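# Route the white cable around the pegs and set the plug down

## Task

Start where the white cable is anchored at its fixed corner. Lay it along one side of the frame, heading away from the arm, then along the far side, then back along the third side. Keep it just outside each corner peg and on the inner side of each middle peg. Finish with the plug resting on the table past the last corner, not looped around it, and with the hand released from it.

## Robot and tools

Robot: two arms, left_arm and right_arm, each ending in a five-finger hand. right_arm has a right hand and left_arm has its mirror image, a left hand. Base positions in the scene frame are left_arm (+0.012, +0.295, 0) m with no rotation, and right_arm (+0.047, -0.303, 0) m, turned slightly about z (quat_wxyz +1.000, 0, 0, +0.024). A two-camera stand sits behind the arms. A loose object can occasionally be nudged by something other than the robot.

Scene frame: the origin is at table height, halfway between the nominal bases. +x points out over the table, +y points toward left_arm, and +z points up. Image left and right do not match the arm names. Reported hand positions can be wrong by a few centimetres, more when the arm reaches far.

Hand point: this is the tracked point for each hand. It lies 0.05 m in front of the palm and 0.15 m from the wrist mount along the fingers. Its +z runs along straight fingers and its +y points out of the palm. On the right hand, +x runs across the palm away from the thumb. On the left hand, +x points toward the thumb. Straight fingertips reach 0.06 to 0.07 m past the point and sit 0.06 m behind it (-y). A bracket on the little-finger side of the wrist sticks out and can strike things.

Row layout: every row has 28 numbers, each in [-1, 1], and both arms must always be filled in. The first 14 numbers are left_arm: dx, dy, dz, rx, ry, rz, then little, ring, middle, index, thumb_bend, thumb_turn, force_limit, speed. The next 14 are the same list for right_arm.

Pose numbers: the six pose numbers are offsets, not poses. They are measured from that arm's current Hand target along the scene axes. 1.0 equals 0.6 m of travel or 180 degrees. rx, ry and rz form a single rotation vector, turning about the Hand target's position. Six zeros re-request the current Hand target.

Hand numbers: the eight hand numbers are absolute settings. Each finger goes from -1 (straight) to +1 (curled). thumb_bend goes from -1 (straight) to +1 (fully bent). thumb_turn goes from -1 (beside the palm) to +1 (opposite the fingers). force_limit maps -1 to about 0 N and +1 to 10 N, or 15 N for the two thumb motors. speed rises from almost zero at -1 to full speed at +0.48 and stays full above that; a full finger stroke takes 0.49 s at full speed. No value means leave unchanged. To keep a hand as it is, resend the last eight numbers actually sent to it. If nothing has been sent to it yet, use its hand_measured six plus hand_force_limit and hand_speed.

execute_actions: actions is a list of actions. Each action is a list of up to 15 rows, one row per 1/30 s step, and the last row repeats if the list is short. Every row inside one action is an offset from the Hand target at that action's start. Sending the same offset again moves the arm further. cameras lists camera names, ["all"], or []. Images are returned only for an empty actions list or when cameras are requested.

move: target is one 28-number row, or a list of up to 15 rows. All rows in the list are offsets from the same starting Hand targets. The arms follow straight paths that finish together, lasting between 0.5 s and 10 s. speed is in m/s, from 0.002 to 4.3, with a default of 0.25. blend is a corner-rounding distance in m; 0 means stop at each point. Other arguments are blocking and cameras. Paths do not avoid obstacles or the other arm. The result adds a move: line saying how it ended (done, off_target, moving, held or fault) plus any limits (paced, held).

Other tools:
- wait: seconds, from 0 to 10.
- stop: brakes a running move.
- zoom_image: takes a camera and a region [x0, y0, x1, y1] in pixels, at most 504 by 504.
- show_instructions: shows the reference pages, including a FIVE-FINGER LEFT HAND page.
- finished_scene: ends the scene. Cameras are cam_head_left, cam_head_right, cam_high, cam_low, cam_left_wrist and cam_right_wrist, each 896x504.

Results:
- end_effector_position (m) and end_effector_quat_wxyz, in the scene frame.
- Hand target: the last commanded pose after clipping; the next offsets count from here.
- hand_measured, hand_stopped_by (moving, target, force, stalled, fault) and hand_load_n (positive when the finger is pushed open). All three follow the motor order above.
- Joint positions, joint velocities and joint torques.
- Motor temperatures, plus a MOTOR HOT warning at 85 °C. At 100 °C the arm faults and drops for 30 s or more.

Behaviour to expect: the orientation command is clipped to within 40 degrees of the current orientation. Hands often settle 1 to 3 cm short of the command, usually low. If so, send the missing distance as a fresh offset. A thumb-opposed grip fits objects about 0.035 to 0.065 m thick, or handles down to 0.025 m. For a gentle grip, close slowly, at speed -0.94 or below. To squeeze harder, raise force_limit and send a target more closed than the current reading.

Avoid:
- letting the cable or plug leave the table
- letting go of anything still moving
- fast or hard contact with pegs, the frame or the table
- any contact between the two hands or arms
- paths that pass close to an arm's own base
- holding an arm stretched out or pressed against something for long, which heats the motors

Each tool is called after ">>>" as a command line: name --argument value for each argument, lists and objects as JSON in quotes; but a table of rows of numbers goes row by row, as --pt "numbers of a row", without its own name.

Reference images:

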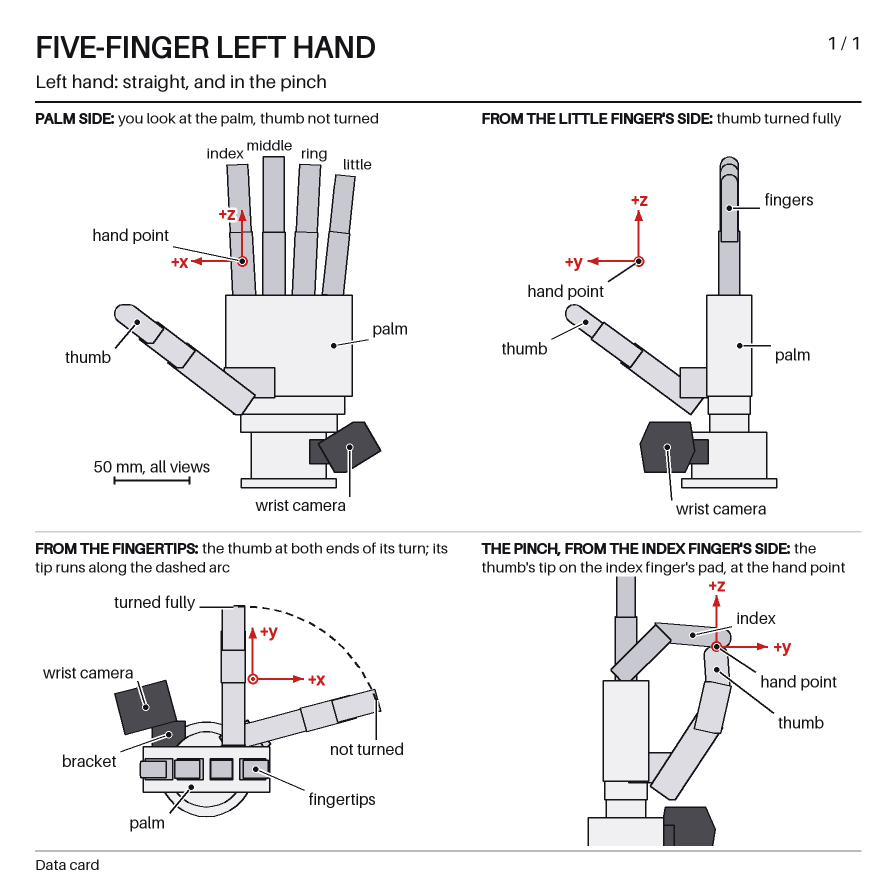

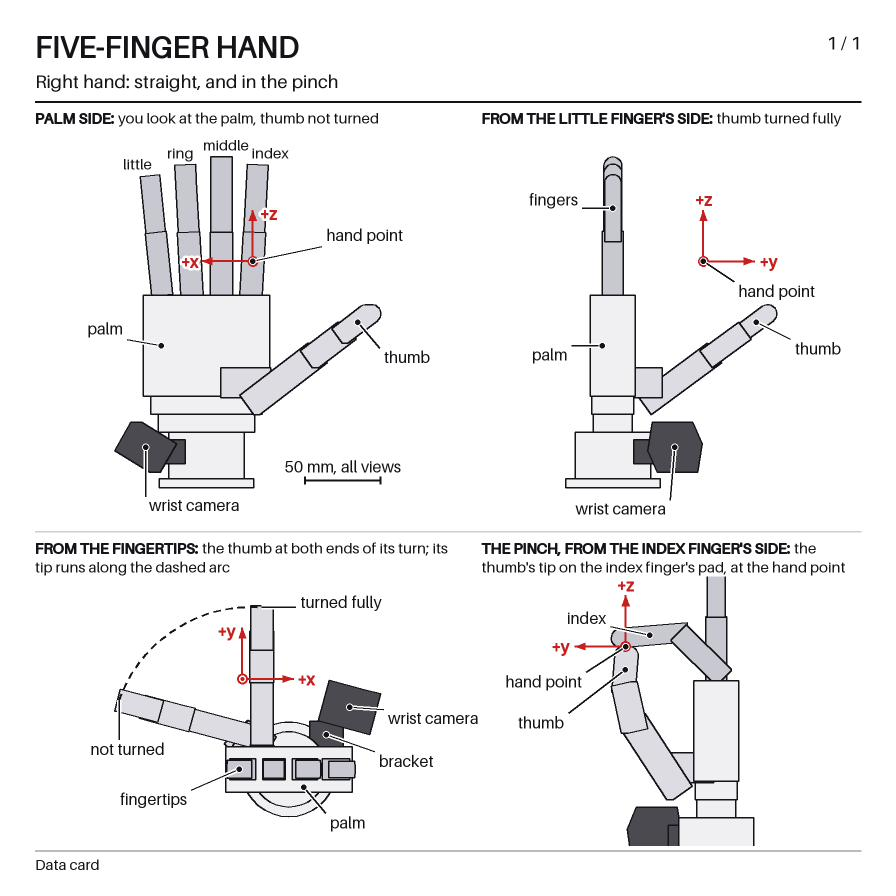

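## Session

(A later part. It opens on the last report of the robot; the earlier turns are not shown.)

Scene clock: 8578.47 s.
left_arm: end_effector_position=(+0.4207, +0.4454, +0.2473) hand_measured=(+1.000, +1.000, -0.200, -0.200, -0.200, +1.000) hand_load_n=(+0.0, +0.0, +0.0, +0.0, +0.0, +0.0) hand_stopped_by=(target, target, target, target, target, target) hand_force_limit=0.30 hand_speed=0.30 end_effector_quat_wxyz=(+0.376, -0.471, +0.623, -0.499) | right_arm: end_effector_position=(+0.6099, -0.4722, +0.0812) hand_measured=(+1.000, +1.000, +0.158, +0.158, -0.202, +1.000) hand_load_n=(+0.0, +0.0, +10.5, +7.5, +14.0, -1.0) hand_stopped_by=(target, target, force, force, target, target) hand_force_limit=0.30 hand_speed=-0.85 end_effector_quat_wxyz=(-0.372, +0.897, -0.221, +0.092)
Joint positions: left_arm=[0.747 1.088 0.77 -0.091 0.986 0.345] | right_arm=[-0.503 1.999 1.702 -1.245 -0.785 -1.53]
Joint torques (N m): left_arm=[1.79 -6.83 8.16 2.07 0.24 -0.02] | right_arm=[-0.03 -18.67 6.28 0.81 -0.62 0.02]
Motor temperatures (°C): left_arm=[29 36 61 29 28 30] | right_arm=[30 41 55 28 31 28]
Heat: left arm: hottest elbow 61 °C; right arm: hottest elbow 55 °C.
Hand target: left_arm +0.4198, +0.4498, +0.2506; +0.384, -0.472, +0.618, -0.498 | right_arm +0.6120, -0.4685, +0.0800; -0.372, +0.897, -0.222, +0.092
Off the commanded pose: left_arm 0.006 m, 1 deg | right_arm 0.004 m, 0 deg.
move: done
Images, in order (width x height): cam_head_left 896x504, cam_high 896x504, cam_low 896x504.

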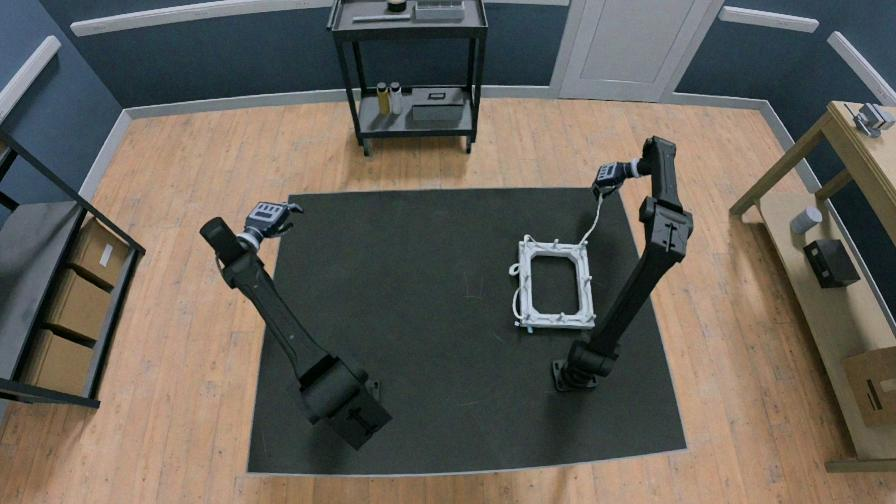

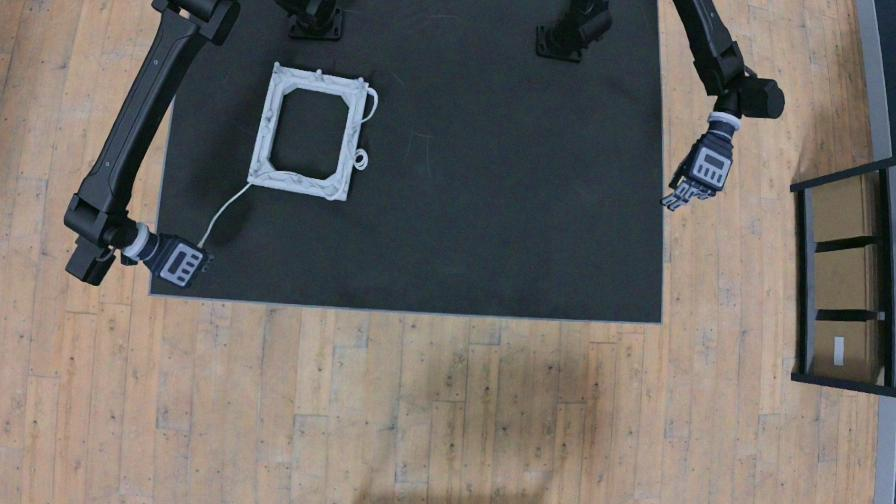

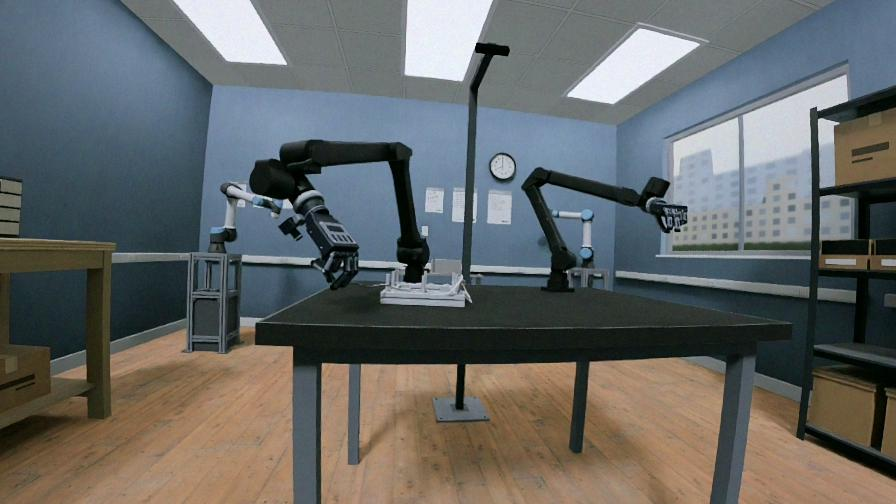

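>>> move --target '[-0.025,-0.883,-0.12,0.0852,0.0654,-0.413,-1,-1,-1,-1,-1,-1,0.3,0.3, 0,0,0.0,0,0,0,1,1,0.5,0.55,-0.2,1,0.3,-0.85]' --speed 0.25 --cameras '["cam_high","cam_head_left","cam_low","cam_left_wrist"]'

Scene clock: 8615.50 s.
left_arm: end_effector_position=(+0.3947, -0.0729, +0.1699) hand_measured=(-1.000, -1.000, -1.000, -1.000, -1.000, -1.000) hand_load_n=(+0.0, +0.0, +0.0, -0.5, +0.0, +0.0) hand_stopped_by=(target, target, target, target, target, target) hand_force_limit=0.30 hand_speed=0.30 end_effector_quat_wxyz=(-0.005, -0.008, +0.868, -0.497) | right_arm: end_effector_position=(+0.6099, -0.4722, +0.0812) hand_measured=(+1.000, +1.000, +0.158, +0.158, -0.202, +1.000) hand_load_n=(+0.0, +0.0, +10.0, +8.0, +13.5, -1.0) hand_stopped_by=(target, target, force, force, target, target) hand_force_limit=0.30 hand_speed=-0.85 end_effector_quat_wxyz=(-0.372, +0.897, -0.222, +0.092)
Joint positions: left_arm=[-0.507 1.519 1.156 -0.519 0.854 0.722] | right_arm=[-0.503 1.999 1.702 -1.245 -0.785 -1.529]
Joint torques (N m): left_arm=[0.85 -11.22 10.93 0.58 0.66 0.22] | right_arm=[0.5 -19.14 6.32 1.02 -0.63 0.04]
Motor temperatures (°C): left_arm=[29 36 61 29 28 30] | right_arm=[30 41 52 29 31 28]
Heat: left arm: hottest elbow 61 °C; right arm: hottest elbow 52 °C.
Hand target: left_arm +0.4048, -0.0800, +0.1785; +0.001, +0.002, +0.866, -0.499 | right_arm +0.6119, -0.4685, +0.0800; -0.372, +0.897, -0.222, +0.092
Off the commanded pose: left_arm 0.015 m, 1 deg | right_arm 0.004 m, 0 deg.
move: off_target (left_arm)
Images, in order (width x height): cam_head_left 896x504, cam_high 896x504, cam_low 896x504, cam_left_wrist 896x504.

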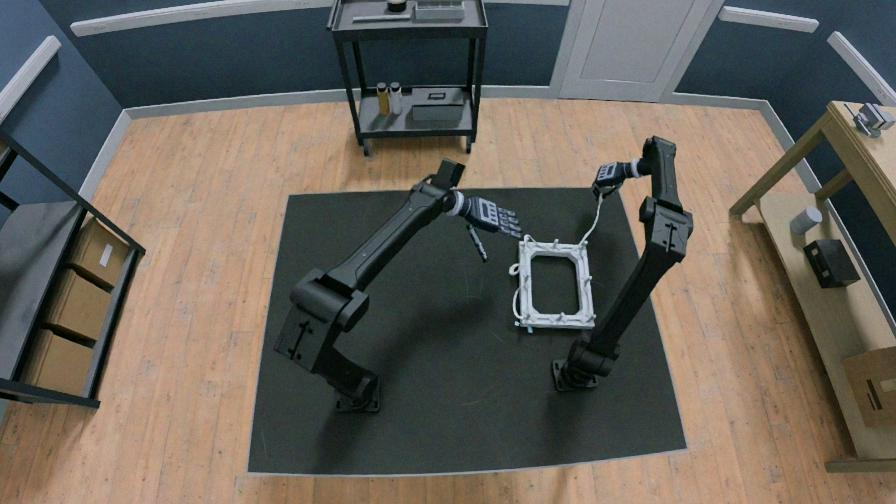

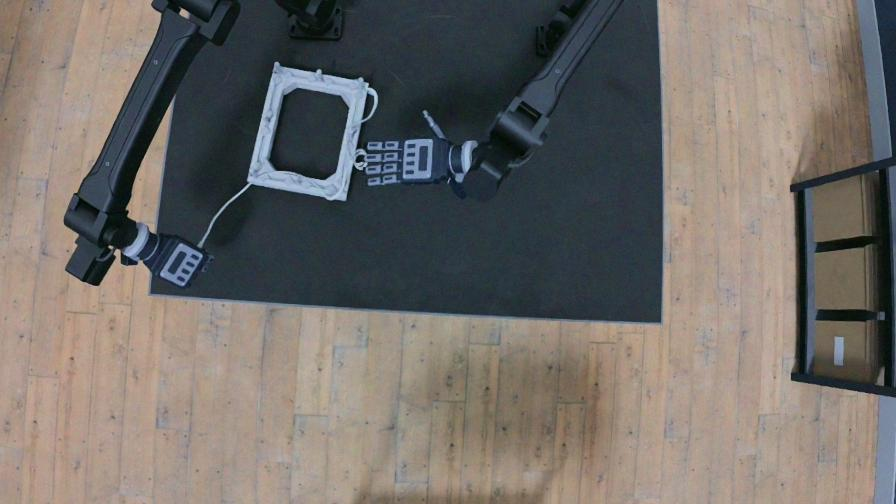

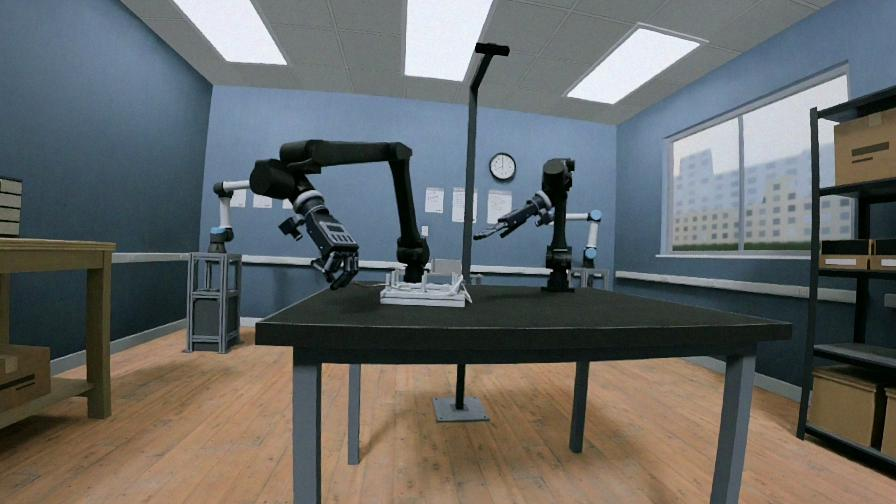

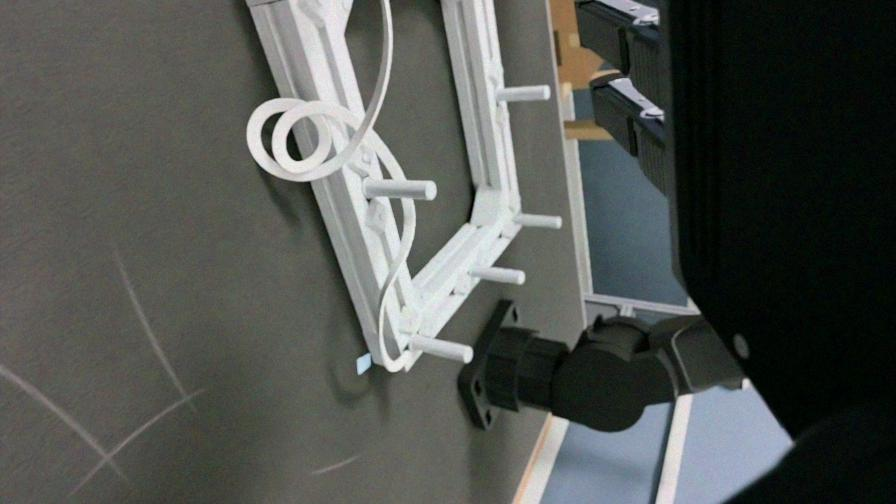

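>>> move --target '[0.017,-0.093,-0.131,0,0,0,-1,-1,-1,-1,-1,-1,0.3,0.3, 0,0,0.0,0,0,0,1,1,0.5,0.55,-0.2,1,0.3,-0.85]' --speed 0.12 --cameras '["cam_high","cam_head_left","cam_low","cam_left_wrist"]'

>>> zoom_image --camera "cam_low" --region '[420, 220, 520, 310]'

>>> zoom_image --camera "cam_high" --region '[300, 100, 400, 220]'

Scene clock: 8634.07 s.
left_arm: end_effector_position=(+0.4081, -0.1257, +0.0960) hand_measured=(-1.000, -1.000, -1.000, -1.000, -1.000, -1.000) hand_load_n=(-0.5, +0.0, +0.0, +0.0, +0.0, +0.0) hand_stopped_by=(target, target, target, target, target, target) hand_force_limit=0.30 hand_speed=0.30 end_effector_quat_wxyz=(-0.004, -0.001, +0.870, -0.494) | right_arm: end_effector_position=(+0.6099, -0.4722, +0.0812) hand_measured=(+1.000, +1.000, +0.158, +0.158, -0.202, +1.000) hand_load_n=(+0.0, +0.0, +10.5, +7.5, +14.0, -0.5) hand_stopped_by=(target, target, force, force, target, target) hand_force_limit=0.30 hand_speed=-0.85 end_effector_quat_wxyz=(-0.372, +0.897, -0.222, +0.092)
Joint positions: left_arm=[-0.587 1.696 1.156 -0.29 0.803 0.656] | right_arm=[-0.503 1.999 1.702 -1.245 -0.785 -1.529]
Joint torques (N m): left_arm=[0.26 -13.45 9.17 1.78 0.43 -0.04] | right_arm=[0.97 -19.9 6.24 0.8 -0.66 0.02]
Motor temperatures (°C): left_arm=[29 37 65 29 29 30] | right_arm=[30 41 51 29 31 28]
Heat: left arm: hottest elbow 65 °C; right arm: hottest elbow 51 °C.
Hand target: left_arm +0.4150, -0.1359, +0.1000; +0.001, +0.002, +0.866, -0.499 | right_arm +0.6119, -0.4685, +0.0800; -0.372, +0.897, -0.222, +0.092
Off the commanded pose: left_arm 0.013 m, 1 deg | right_arm 0.004 m, 0 deg.
move: off_target (left_arm)
Images, in order (width x height): cam_head_left 896x504, cam_high 896x504, cam_low 896x504, cam_left_wrist 896x504.

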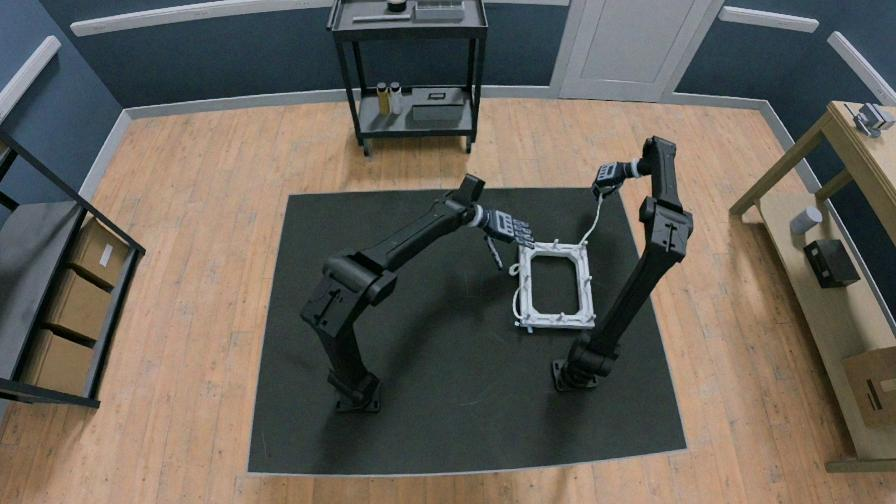

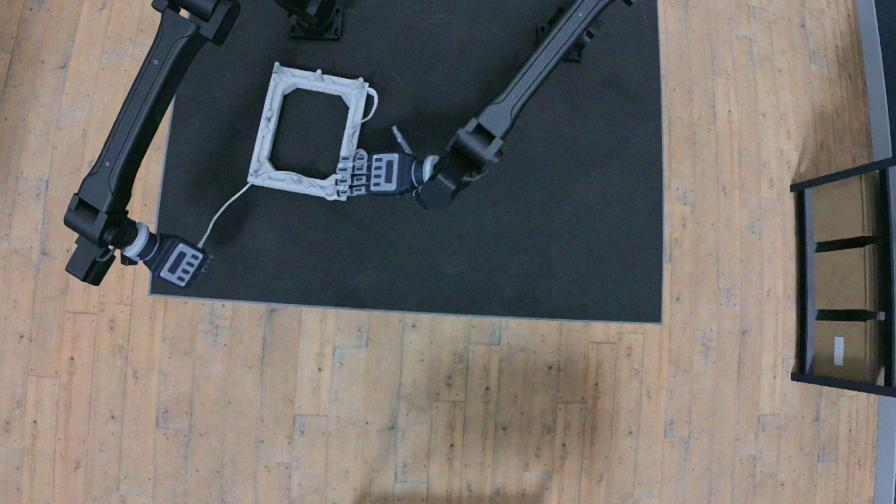

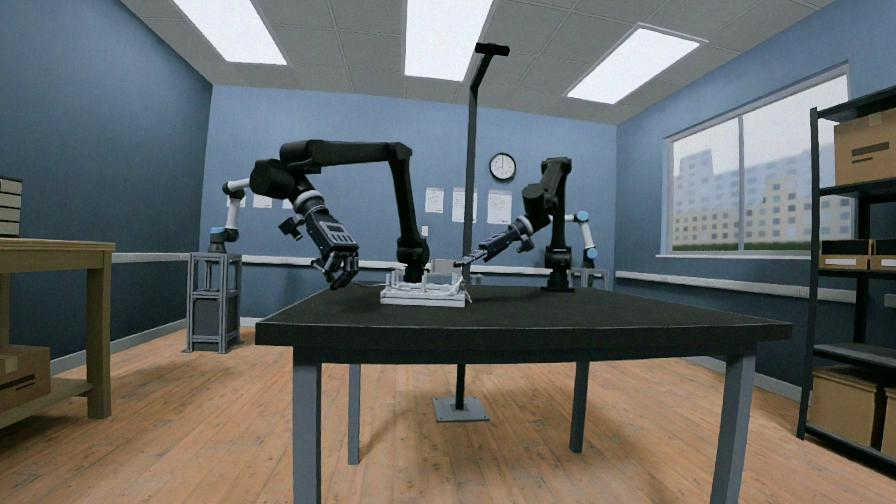

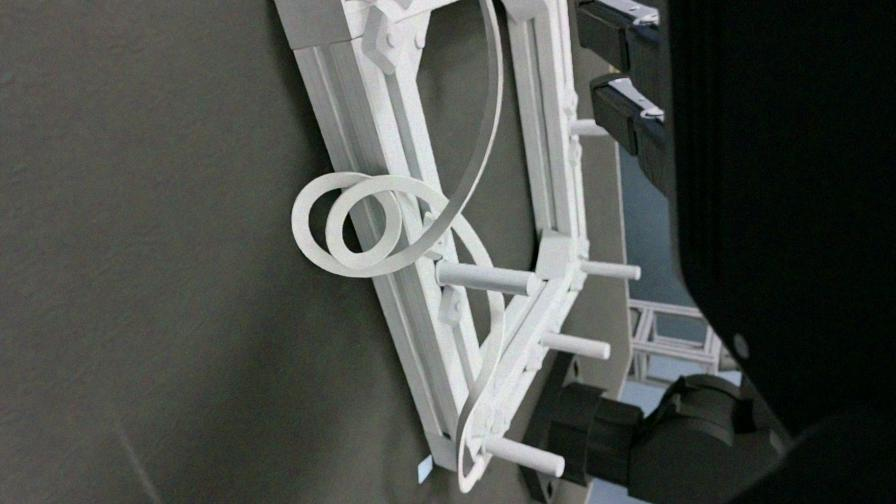

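Scaled by 5.040 from the camera's 896x504 image, which has a finer 1280x720 frame.

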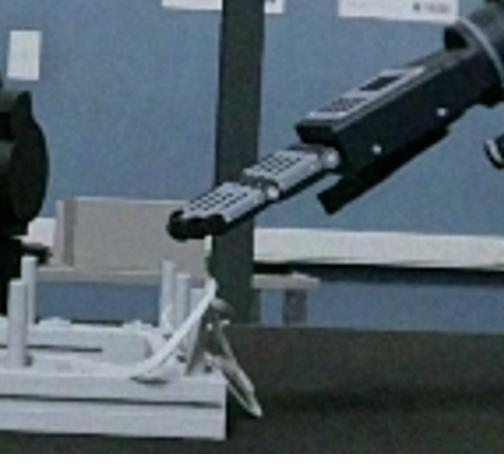

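Scaled by 4.200 from the camera's 896x504 image, which has a finer 1280x720 frame.

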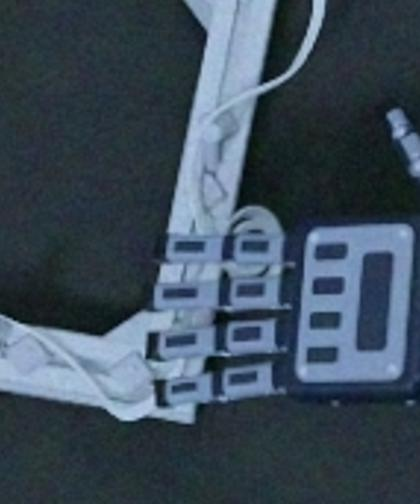

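>>> move --target '[0.0,0.0,-0.045,0,0,0,-1,-1,-1,-1,-1,-1,0.3,0.3, 0,0,0.0,0,0,0,1,1,0.5,0.55,-0.2,1,0.3,-0.85]' --speed 0.06 --cameras '["cam_high","cam_low","cam_left_wrist"]'

>>> zoom_image --camera "cam_low" --region '[435, 250, 495, 310]'

Scene clock: 8642.57 s.
left_arm: end_effector_position=(+0.4170, -0.1316, +0.0821) hand_measured=(-1.000, -1.000, -1.000, -1.000, -1.000, -1.000) hand_load_n=(+0.0, +0.0, +0.0, +0.0, +0.0, -0.5) hand_stopped_by=(target, target, target, target, target, target) hand_force_limit=0.30 hand_speed=0.30 end_effector_quat_wxyz=(+0.006, +0.005, +0.866, -0.501) | right_arm: end_effector_position=(+0.6099, -0.4722, +0.0812) hand_measured=(+1.000, +1.000, +0.158, +0.158, -0.202, +1.000) hand_load_n=(+0.0, +0.0, +10.5, +7.5, +13.5, -0.5) hand_stopped_by=(target, target, force, force, target, target) hand_force_limit=0.30 hand_speed=-0.85 end_effector_quat_wxyz=(-0.372, +0.897, -0.222, +0.092)
Joint positions: left_arm=[-0.587 1.731 1.152 -0.222 0.802 0.655] | right_arm=[-0.503 1.999 1.702 -1.245 -0.785 -1.529]
Joint torques (N m): left_arm=[0.32 -13.45 7.24 1.87 0.43 -0.04] | right_arm=[-0.67 -20.19 6.41 0.91 -0.7 0.04]
Motor temperatures (°C): left_arm=[29 37 65 29 28 30] | right_arm=[30 42 51 29 31 28]
Heat: left arm: hottest elbow 65 °C; right arm: hottest elbow 51 °C.
Hand target: left_arm +0.4151, -0.1360, +0.0732; +0.001, +0.002, +0.866, -0.499 | right_arm +0.6119, -0.4685, +0.0800; -0.372, +0.897, -0.222, +0.092
Off the commanded pose: left_arm 0.010 m, 1 deg | right_arm 0.004 m, 0 deg.
move: done
Images, in order (width x height): cam_high 896x504, cam_low 896x504, cam_left_wrist 896x504.

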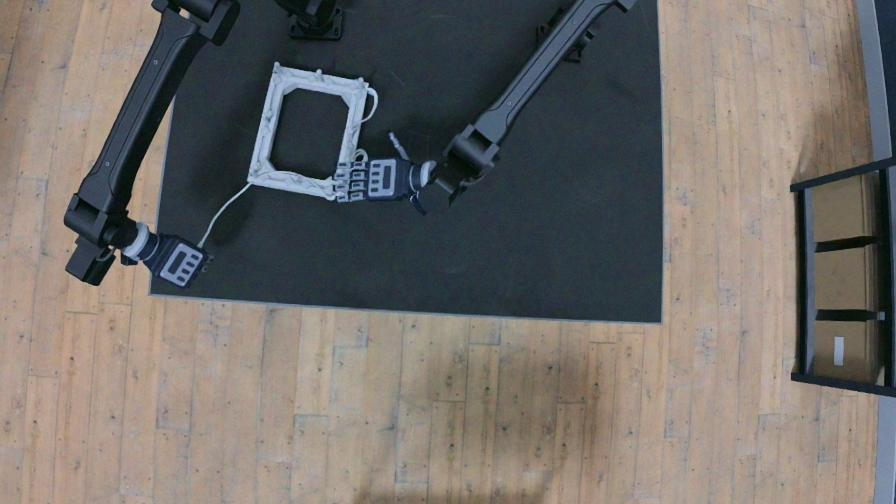

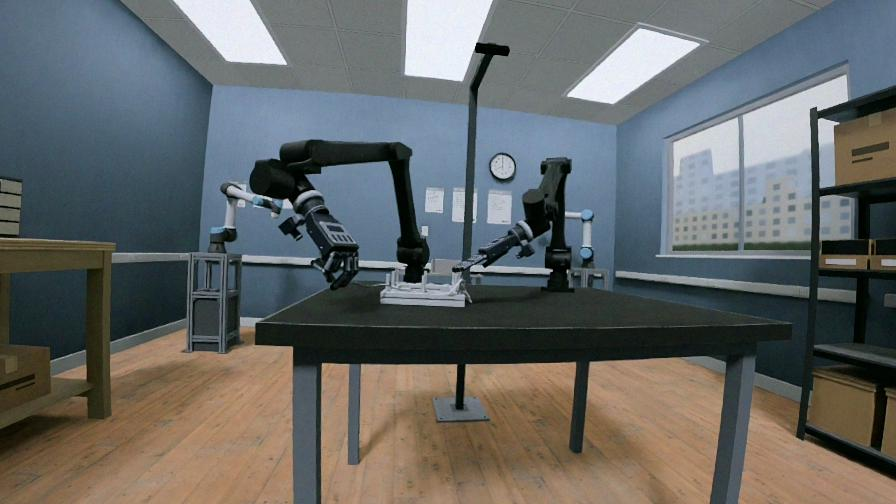

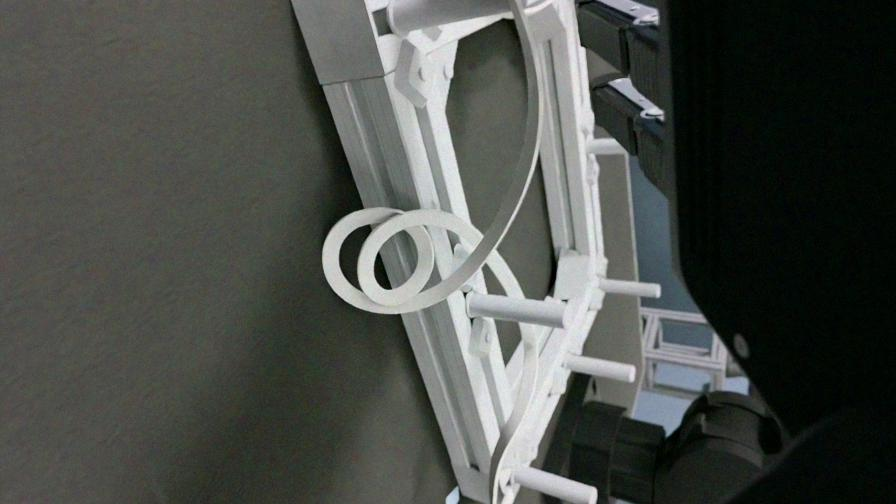

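Scaled by 8.400 from the camera's 896x504 image, which has a finer 1280x720 frame.

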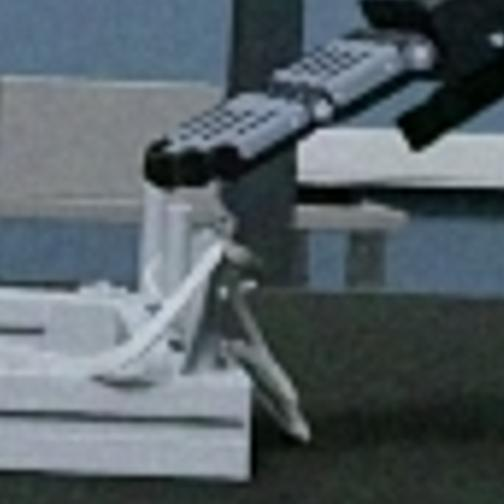

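>>> move --target '[0.0,0.0,-0.03,0,0,0,-1,-1,-1,-1,-1,-1,0.3,0.3, 0,0,0.0,0,0,0,1,1,0.5,0.55,-0.2,1,0.3,-0.85]' --speed 0.06 --cameras '["cam_low","cam_left_wrist"]'

>>> zoom_image --camera "cam_low" --region '[435, 250, 495, 310]'

Scene clock: 8650.90 s.
left_arm: end_effector_position=(+0.4180, -0.1323, +0.0663) hand_measured=(-1.000, -1.000, -1.000, -1.000, -1.000, -1.000) hand_load_n=(-0.5, +0.0, -0.5, +0.0, +0.0, +0.0) hand_stopped_by=(target, target, target, target, target, target) hand_force_limit=0.30 hand_speed=0.30 end_effector_quat_wxyz=(+0.008, +0.006, +0.865, -0.502) | right_arm: end_effector_position=(+0.6099, -0.4722, +0.0812) hand_measured=(+1.000, +1.000, +0.158, +0.158, -0.202, +1.000) hand_load_n=(+0.0, +0.0, +10.0, +7.5, +14.0, -1.0) hand_stopped_by=(target, target, force, force, target, target) hand_force_limit=0.30 hand_speed=-0.85 end_effector_quat_wxyz=(-0.372, +0.897, -0.222, +0.092)
Joint positions: left_arm=[-0.587 1.756 1.136 -0.176 0.802 0.655] | right_arm=[-0.503 1.999 1.702 -1.245 -0.785 -1.529]
Joint torques (N m): left_arm=[0.38 -13.39 6.86 1.83 0.42 -0.04] | right_arm=[0.21 -19.96 6.23 0.7 -0.67 -0.02]
Motor temperatures (°C): left_arm=[29 37 64 29 28 30] | right_arm=[30 42 50 29 31 28]
Heat: left arm: hottest elbow 64 °C; right arm: hottest elbow 50 °C.
Hand target: left_arm +0.4150, -0.1359, +0.0550; +0.001, +0.002, +0.866, -0.499 | right_arm +0.6119, -0.4685, +0.0800; -0.372, +0.897, -0.222, +0.092
Off the commanded pose: left_arm 0.012 m, 1 deg | right_arm 0.004 m, 0 deg.
move: off_target (left_arm)
Images, in order (width x height): cam_low 896x504, cam_left_wrist 896x504.

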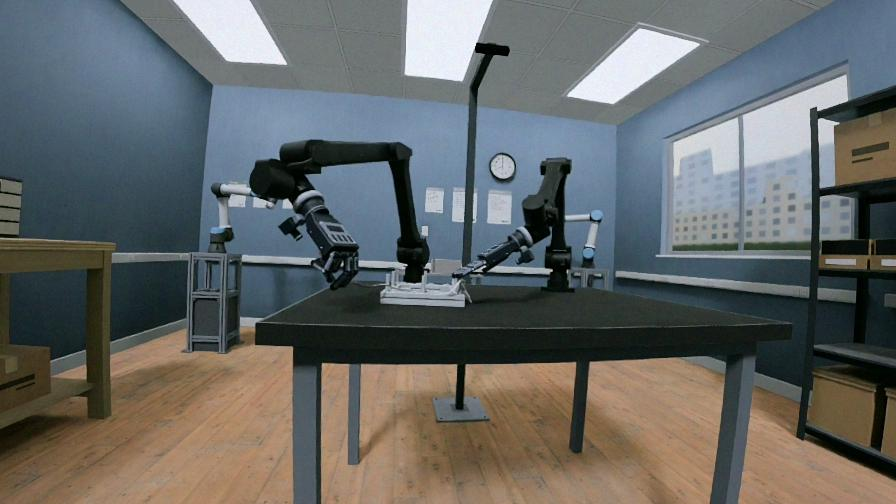

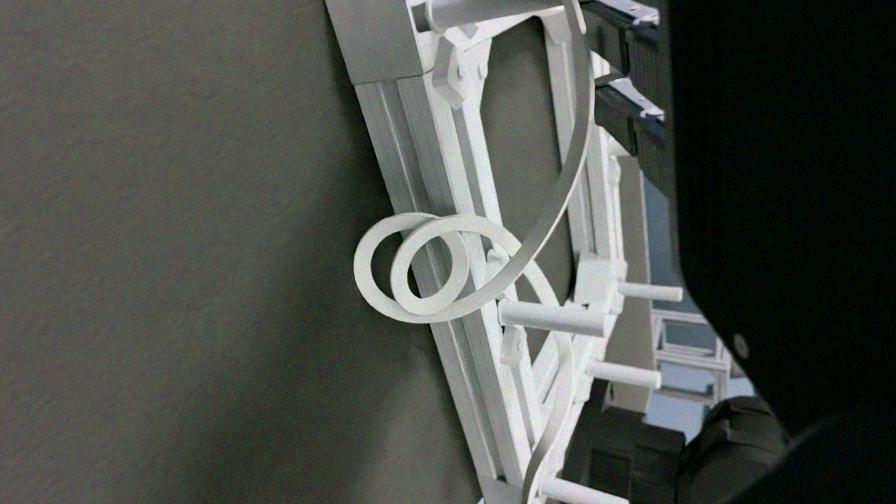

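Scaled by 8.400 from the camera's 896x504 image, which has a finer 1280x720 frame.

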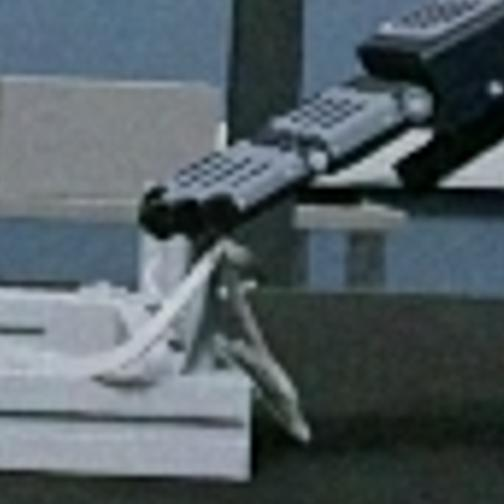

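>>> move --pt "0.0 0.0 -0.02 0 0 0 -1 -1 -1 -1 -1 -1 0.3 0.3 0 0 0.0 0 0 0 1 1 0.5 0.55 -0.2 1 0.3 -0.85" --pt "0.0 0.0 -0.02 0 0 0 -1 -1 -1 -1 -1 -1 0.3 0.3 0.08 -0.08 -0.01 0 0 0 1 1 0.5 0.55 -0.2 1 0.3 -0.85" --speed 0.06 --cameras '["cam_high","cam_low","cam_left_wrist","cam_head_left"]'

>>> zoom_image --camera "cam_low" --region '[435, 250, 495, 310]'

>>> zoom_image --camera "cam_high" --region '[200, 60, 400, 240]'

Scene clock: 8660.57 s.
left_arm: end_effector_position=(+0.4195, -0.1336, +0.0609) hand_measured=(-1.000, -1.000, -1.000, -1.000, -1.000, -1.000) hand_load_n=(+0.0, +0.0, +0.0, +0.0, -0.5, +0.0) hand_stopped_by=(target, target, target, target, target, target) hand_force_limit=0.30 hand_speed=0.30 end_effector_quat_wxyz=(+0.012, +0.009, +0.863, -0.505) | right_arm: end_effector_position=(+0.6516, -0.5060, +0.0747) hand_measured=(+1.000, +1.000, +0.158, +0.158, -0.202, +1.000) hand_load_n=(+0.0, +0.0, +10.5, +7.5, +13.5, -0.5) hand_stopped_by=(target, target, force, force, target, target) hand_force_limit=0.30 hand_speed=-0.85 end_effector_quat_wxyz=(-0.373, +0.896, -0.227, +0.084)
Joint positions: left_arm=[-0.587 1.766 1.128 -0.145 0.804 0.655] | right_arm=[-0.522 2.165 1.958 -1.367 -0.785 -1.549]
Joint torques (N m): left_arm=[0.38 -12.63 6.67 1.78 0.35 -0.03] | right_arm=[-0.56 -21.07 9.61 0.01 -0.72 -0.28]
Motor temperatures (°C): left_arm=[29 37 62 29 28 30] | right_arm=[30 42 50 29 31 28]
Heat: left arm: hottest elbow 62 °C; right arm: hottest elbow 50 °C.
Hand target: left_arm +0.4150, -0.1359, +0.0429; +0.001, +0.002, +0.866, -0.499 | right_arm +0.6600, -0.5164, +0.0739; -0.372, +0.897, -0.222, +0.092
Off the commanded pose: left_arm 0.019 m, 2 deg | right_arm 0.013 m, 1 deg.
move: off_target (left_arm, right_arm)
Images, in order (width x height): cam_head_left 896x504, cam_high 896x504, cam_low 896x504, cam_left_wrist 896x504.

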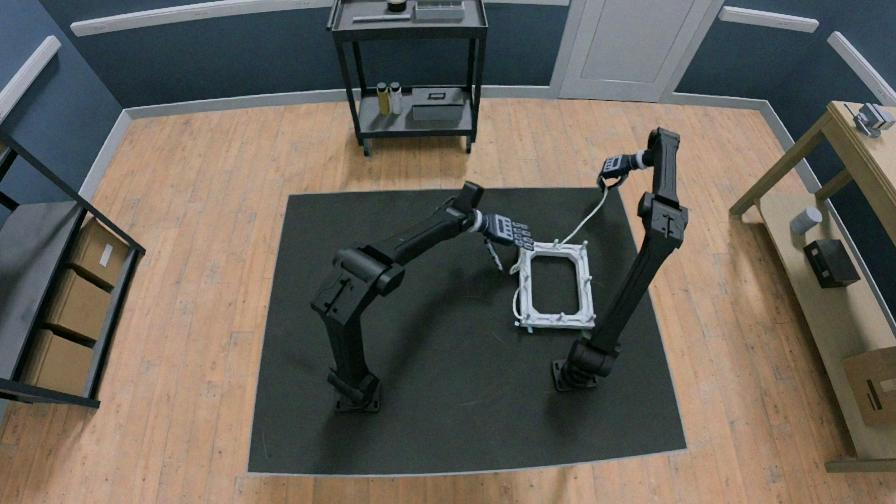

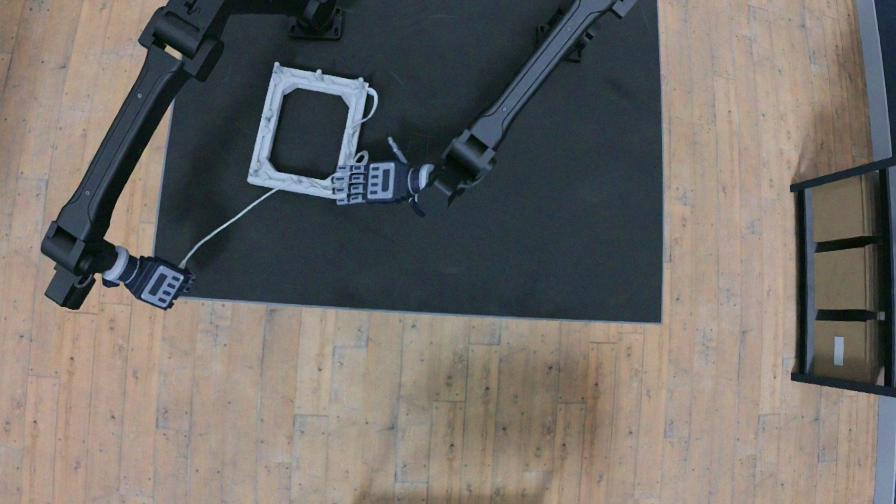

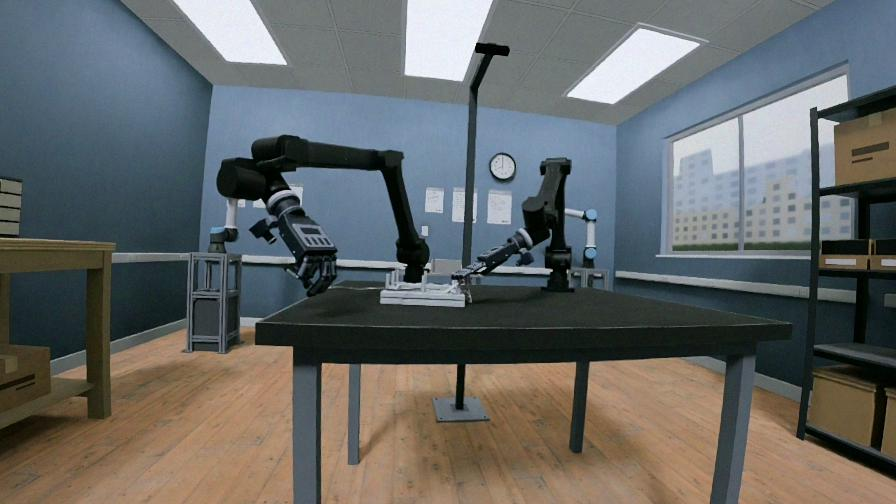

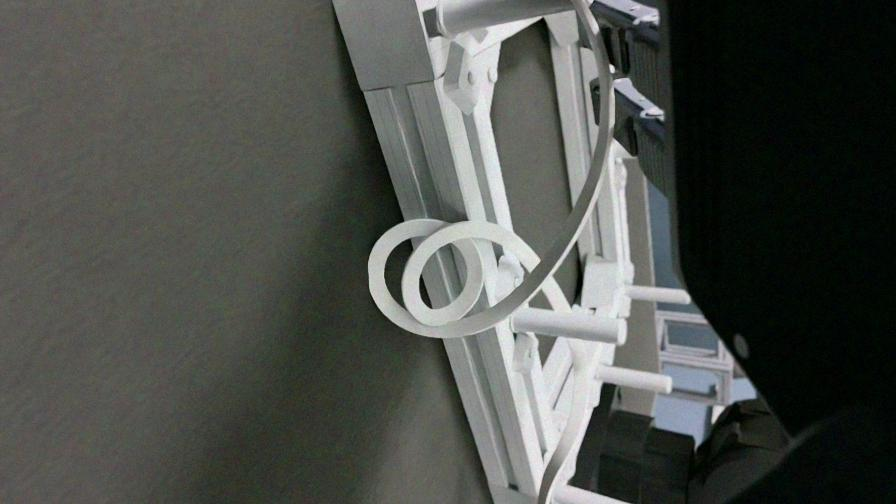

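Scaled by 8.400 from the camera's 896x504 image, which has a finer 1280x720 frame.

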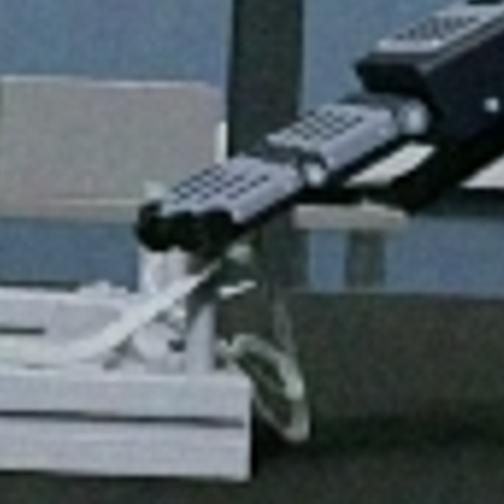

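Scaled by 2.520 from the camera's 896x504 image, which has a finer 1280x720 frame.

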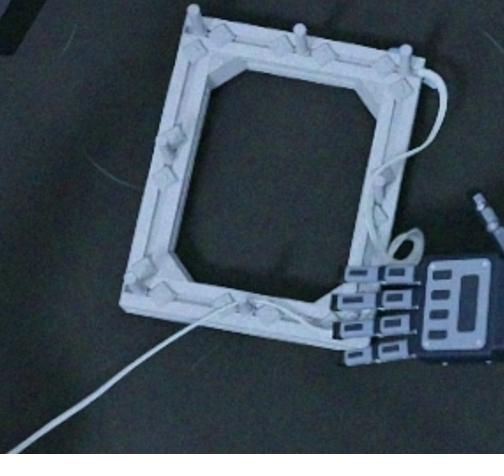

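>>> move --target '[0.0,0.0,0,0,0,0,-1,-1,-1,-1,-1,-1,0.3,0.3, 0.07,-0.055,0.01,0,0,0,1,1,0.5,0.55,-0.2,1,0.3,-0.85]' --speed 0.08 --cameras '["cam_high","cam_low","cam_left_wrist","cam_head_left"]'

>>> zoom_image --camera "cam_low" --region '[435, 250, 495, 310]'

>>> zoom_image --camera "cam_high" --region '[200, 60, 400, 240]'

Scene clock: 8670.73 s.
left_arm: end_effector_position=(+0.4195, -0.1336, +0.0609) hand_measured=(-1.000, -1.000, -1.000, -1.000, -1.000, -1.000) hand_load_n=(+0.0, +0.0, +0.0, +0.0, +0.0, -0.5) hand_stopped_by=(target, target, target, target, target, target) hand_force_limit=0.30 hand_speed=0.30 end_effector_quat_wxyz=(+0.012, +0.009, +0.863, -0.505) | right_arm: end_effector_position=(+0.6959, -0.5399, +0.0837) hand_measured=(+1.000, +1.000, +0.158, +0.158, -0.202, +1.000) hand_load_n=(+0.0, +0.0, +10.5, +8.0, +14.0, -0.5) hand_stopped_by=(target, target, force, force, target, target) hand_force_limit=0.30 hand_speed=-0.85 end_effector_quat_wxyz=(-0.373, +0.896, -0.227, +0.086)
Joint positions: left_arm=[-0.587 1.766 1.128 -0.145 0.804 0.655] | right_arm=[-0.536 2.354 2.319 -1.548 -0.785 -1.568]
Joint torques (N m): left_arm=[0.38 -12.63 6.67 1.8 0.35 -0.04] | right_arm=[-0.38 -21.48 9.69 0.01 -0.71 -0.25]
Motor temperatures (°C): left_arm=[29 37 61 29 28 30] | right_arm=[30 41 51 29 31 28]
Heat: left arm: hottest elbow 61 °C; right arm: hottest elbow 51 °C.
Hand target: left_arm +0.4150, -0.1359, +0.0429; +0.001, +0.002, +0.866, -0.499 | right_arm +0.7018, -0.5495, +0.0799; -0.372, +0.896, -0.223, +0.092
Off the commanded pose: left_arm 0.019 m, 2 deg | right_arm 0.012 m, 1 deg.
move: off_target (left_arm, right_arm)
Images, in order (width x height): cam_head_left 896x504, cam_high 896x504, cam_low 896x504, cam_left_wrist 896x504.

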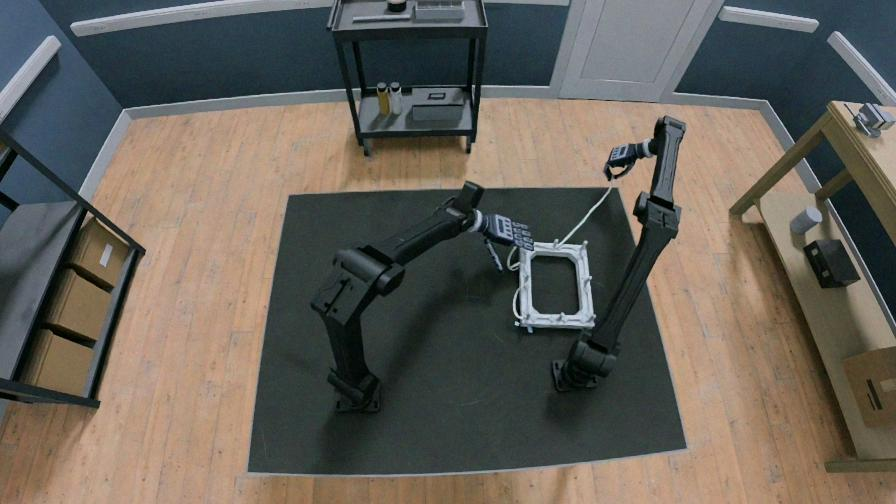

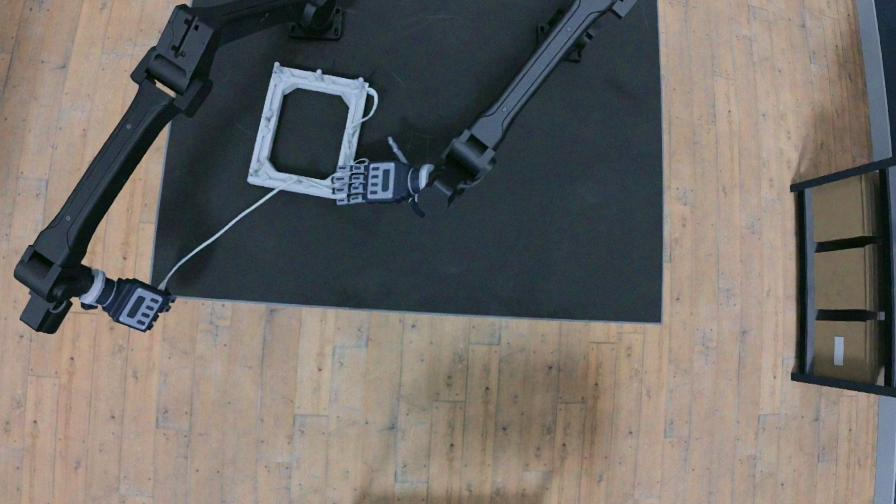

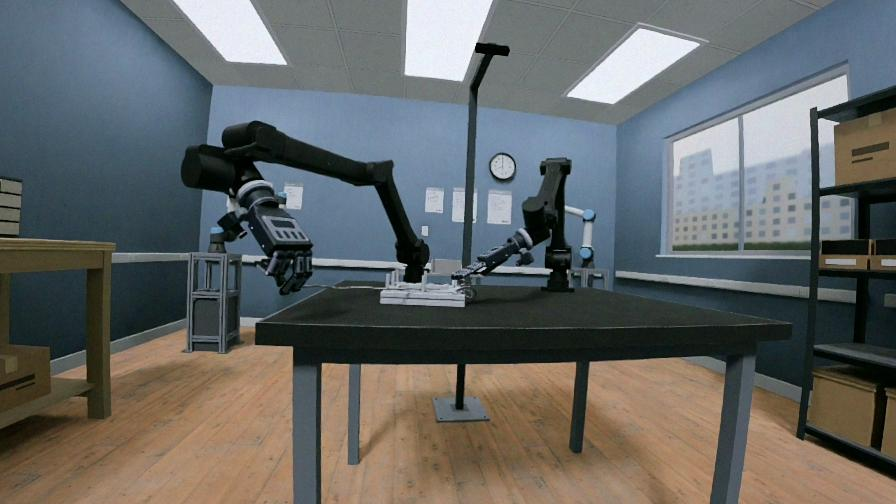

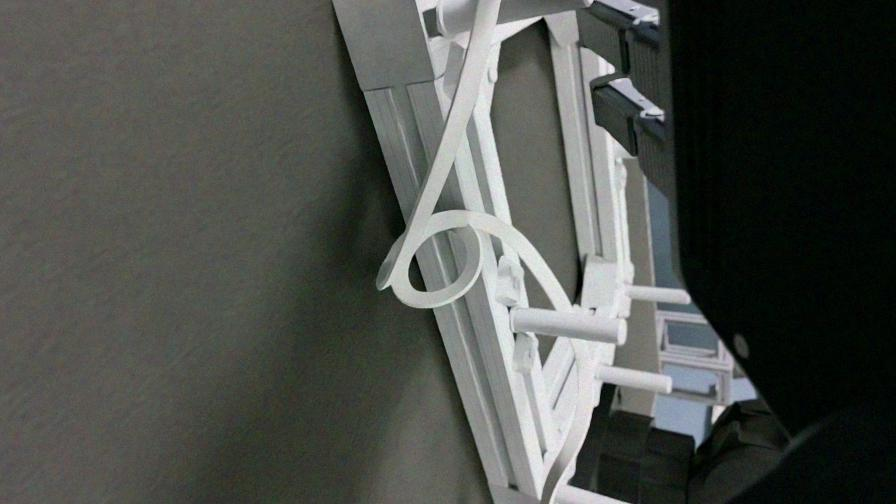

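Scaled by 8.400 from the camera's 896x504 image, which has a finer 1280x720 frame.

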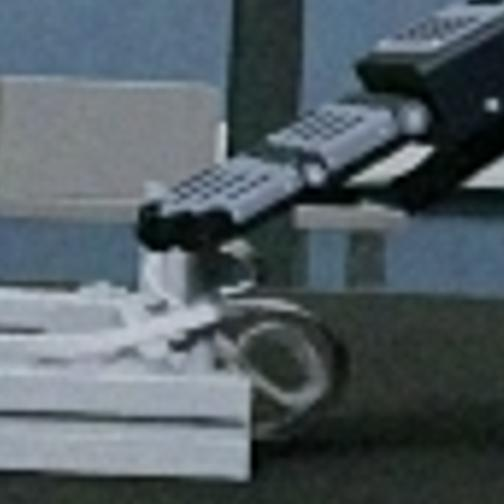

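Scaled by 2.520 from the camera's 896x504 image, which has a finer 1280x720 frame.

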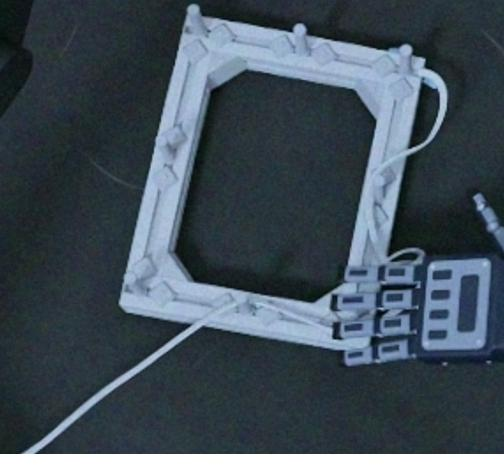

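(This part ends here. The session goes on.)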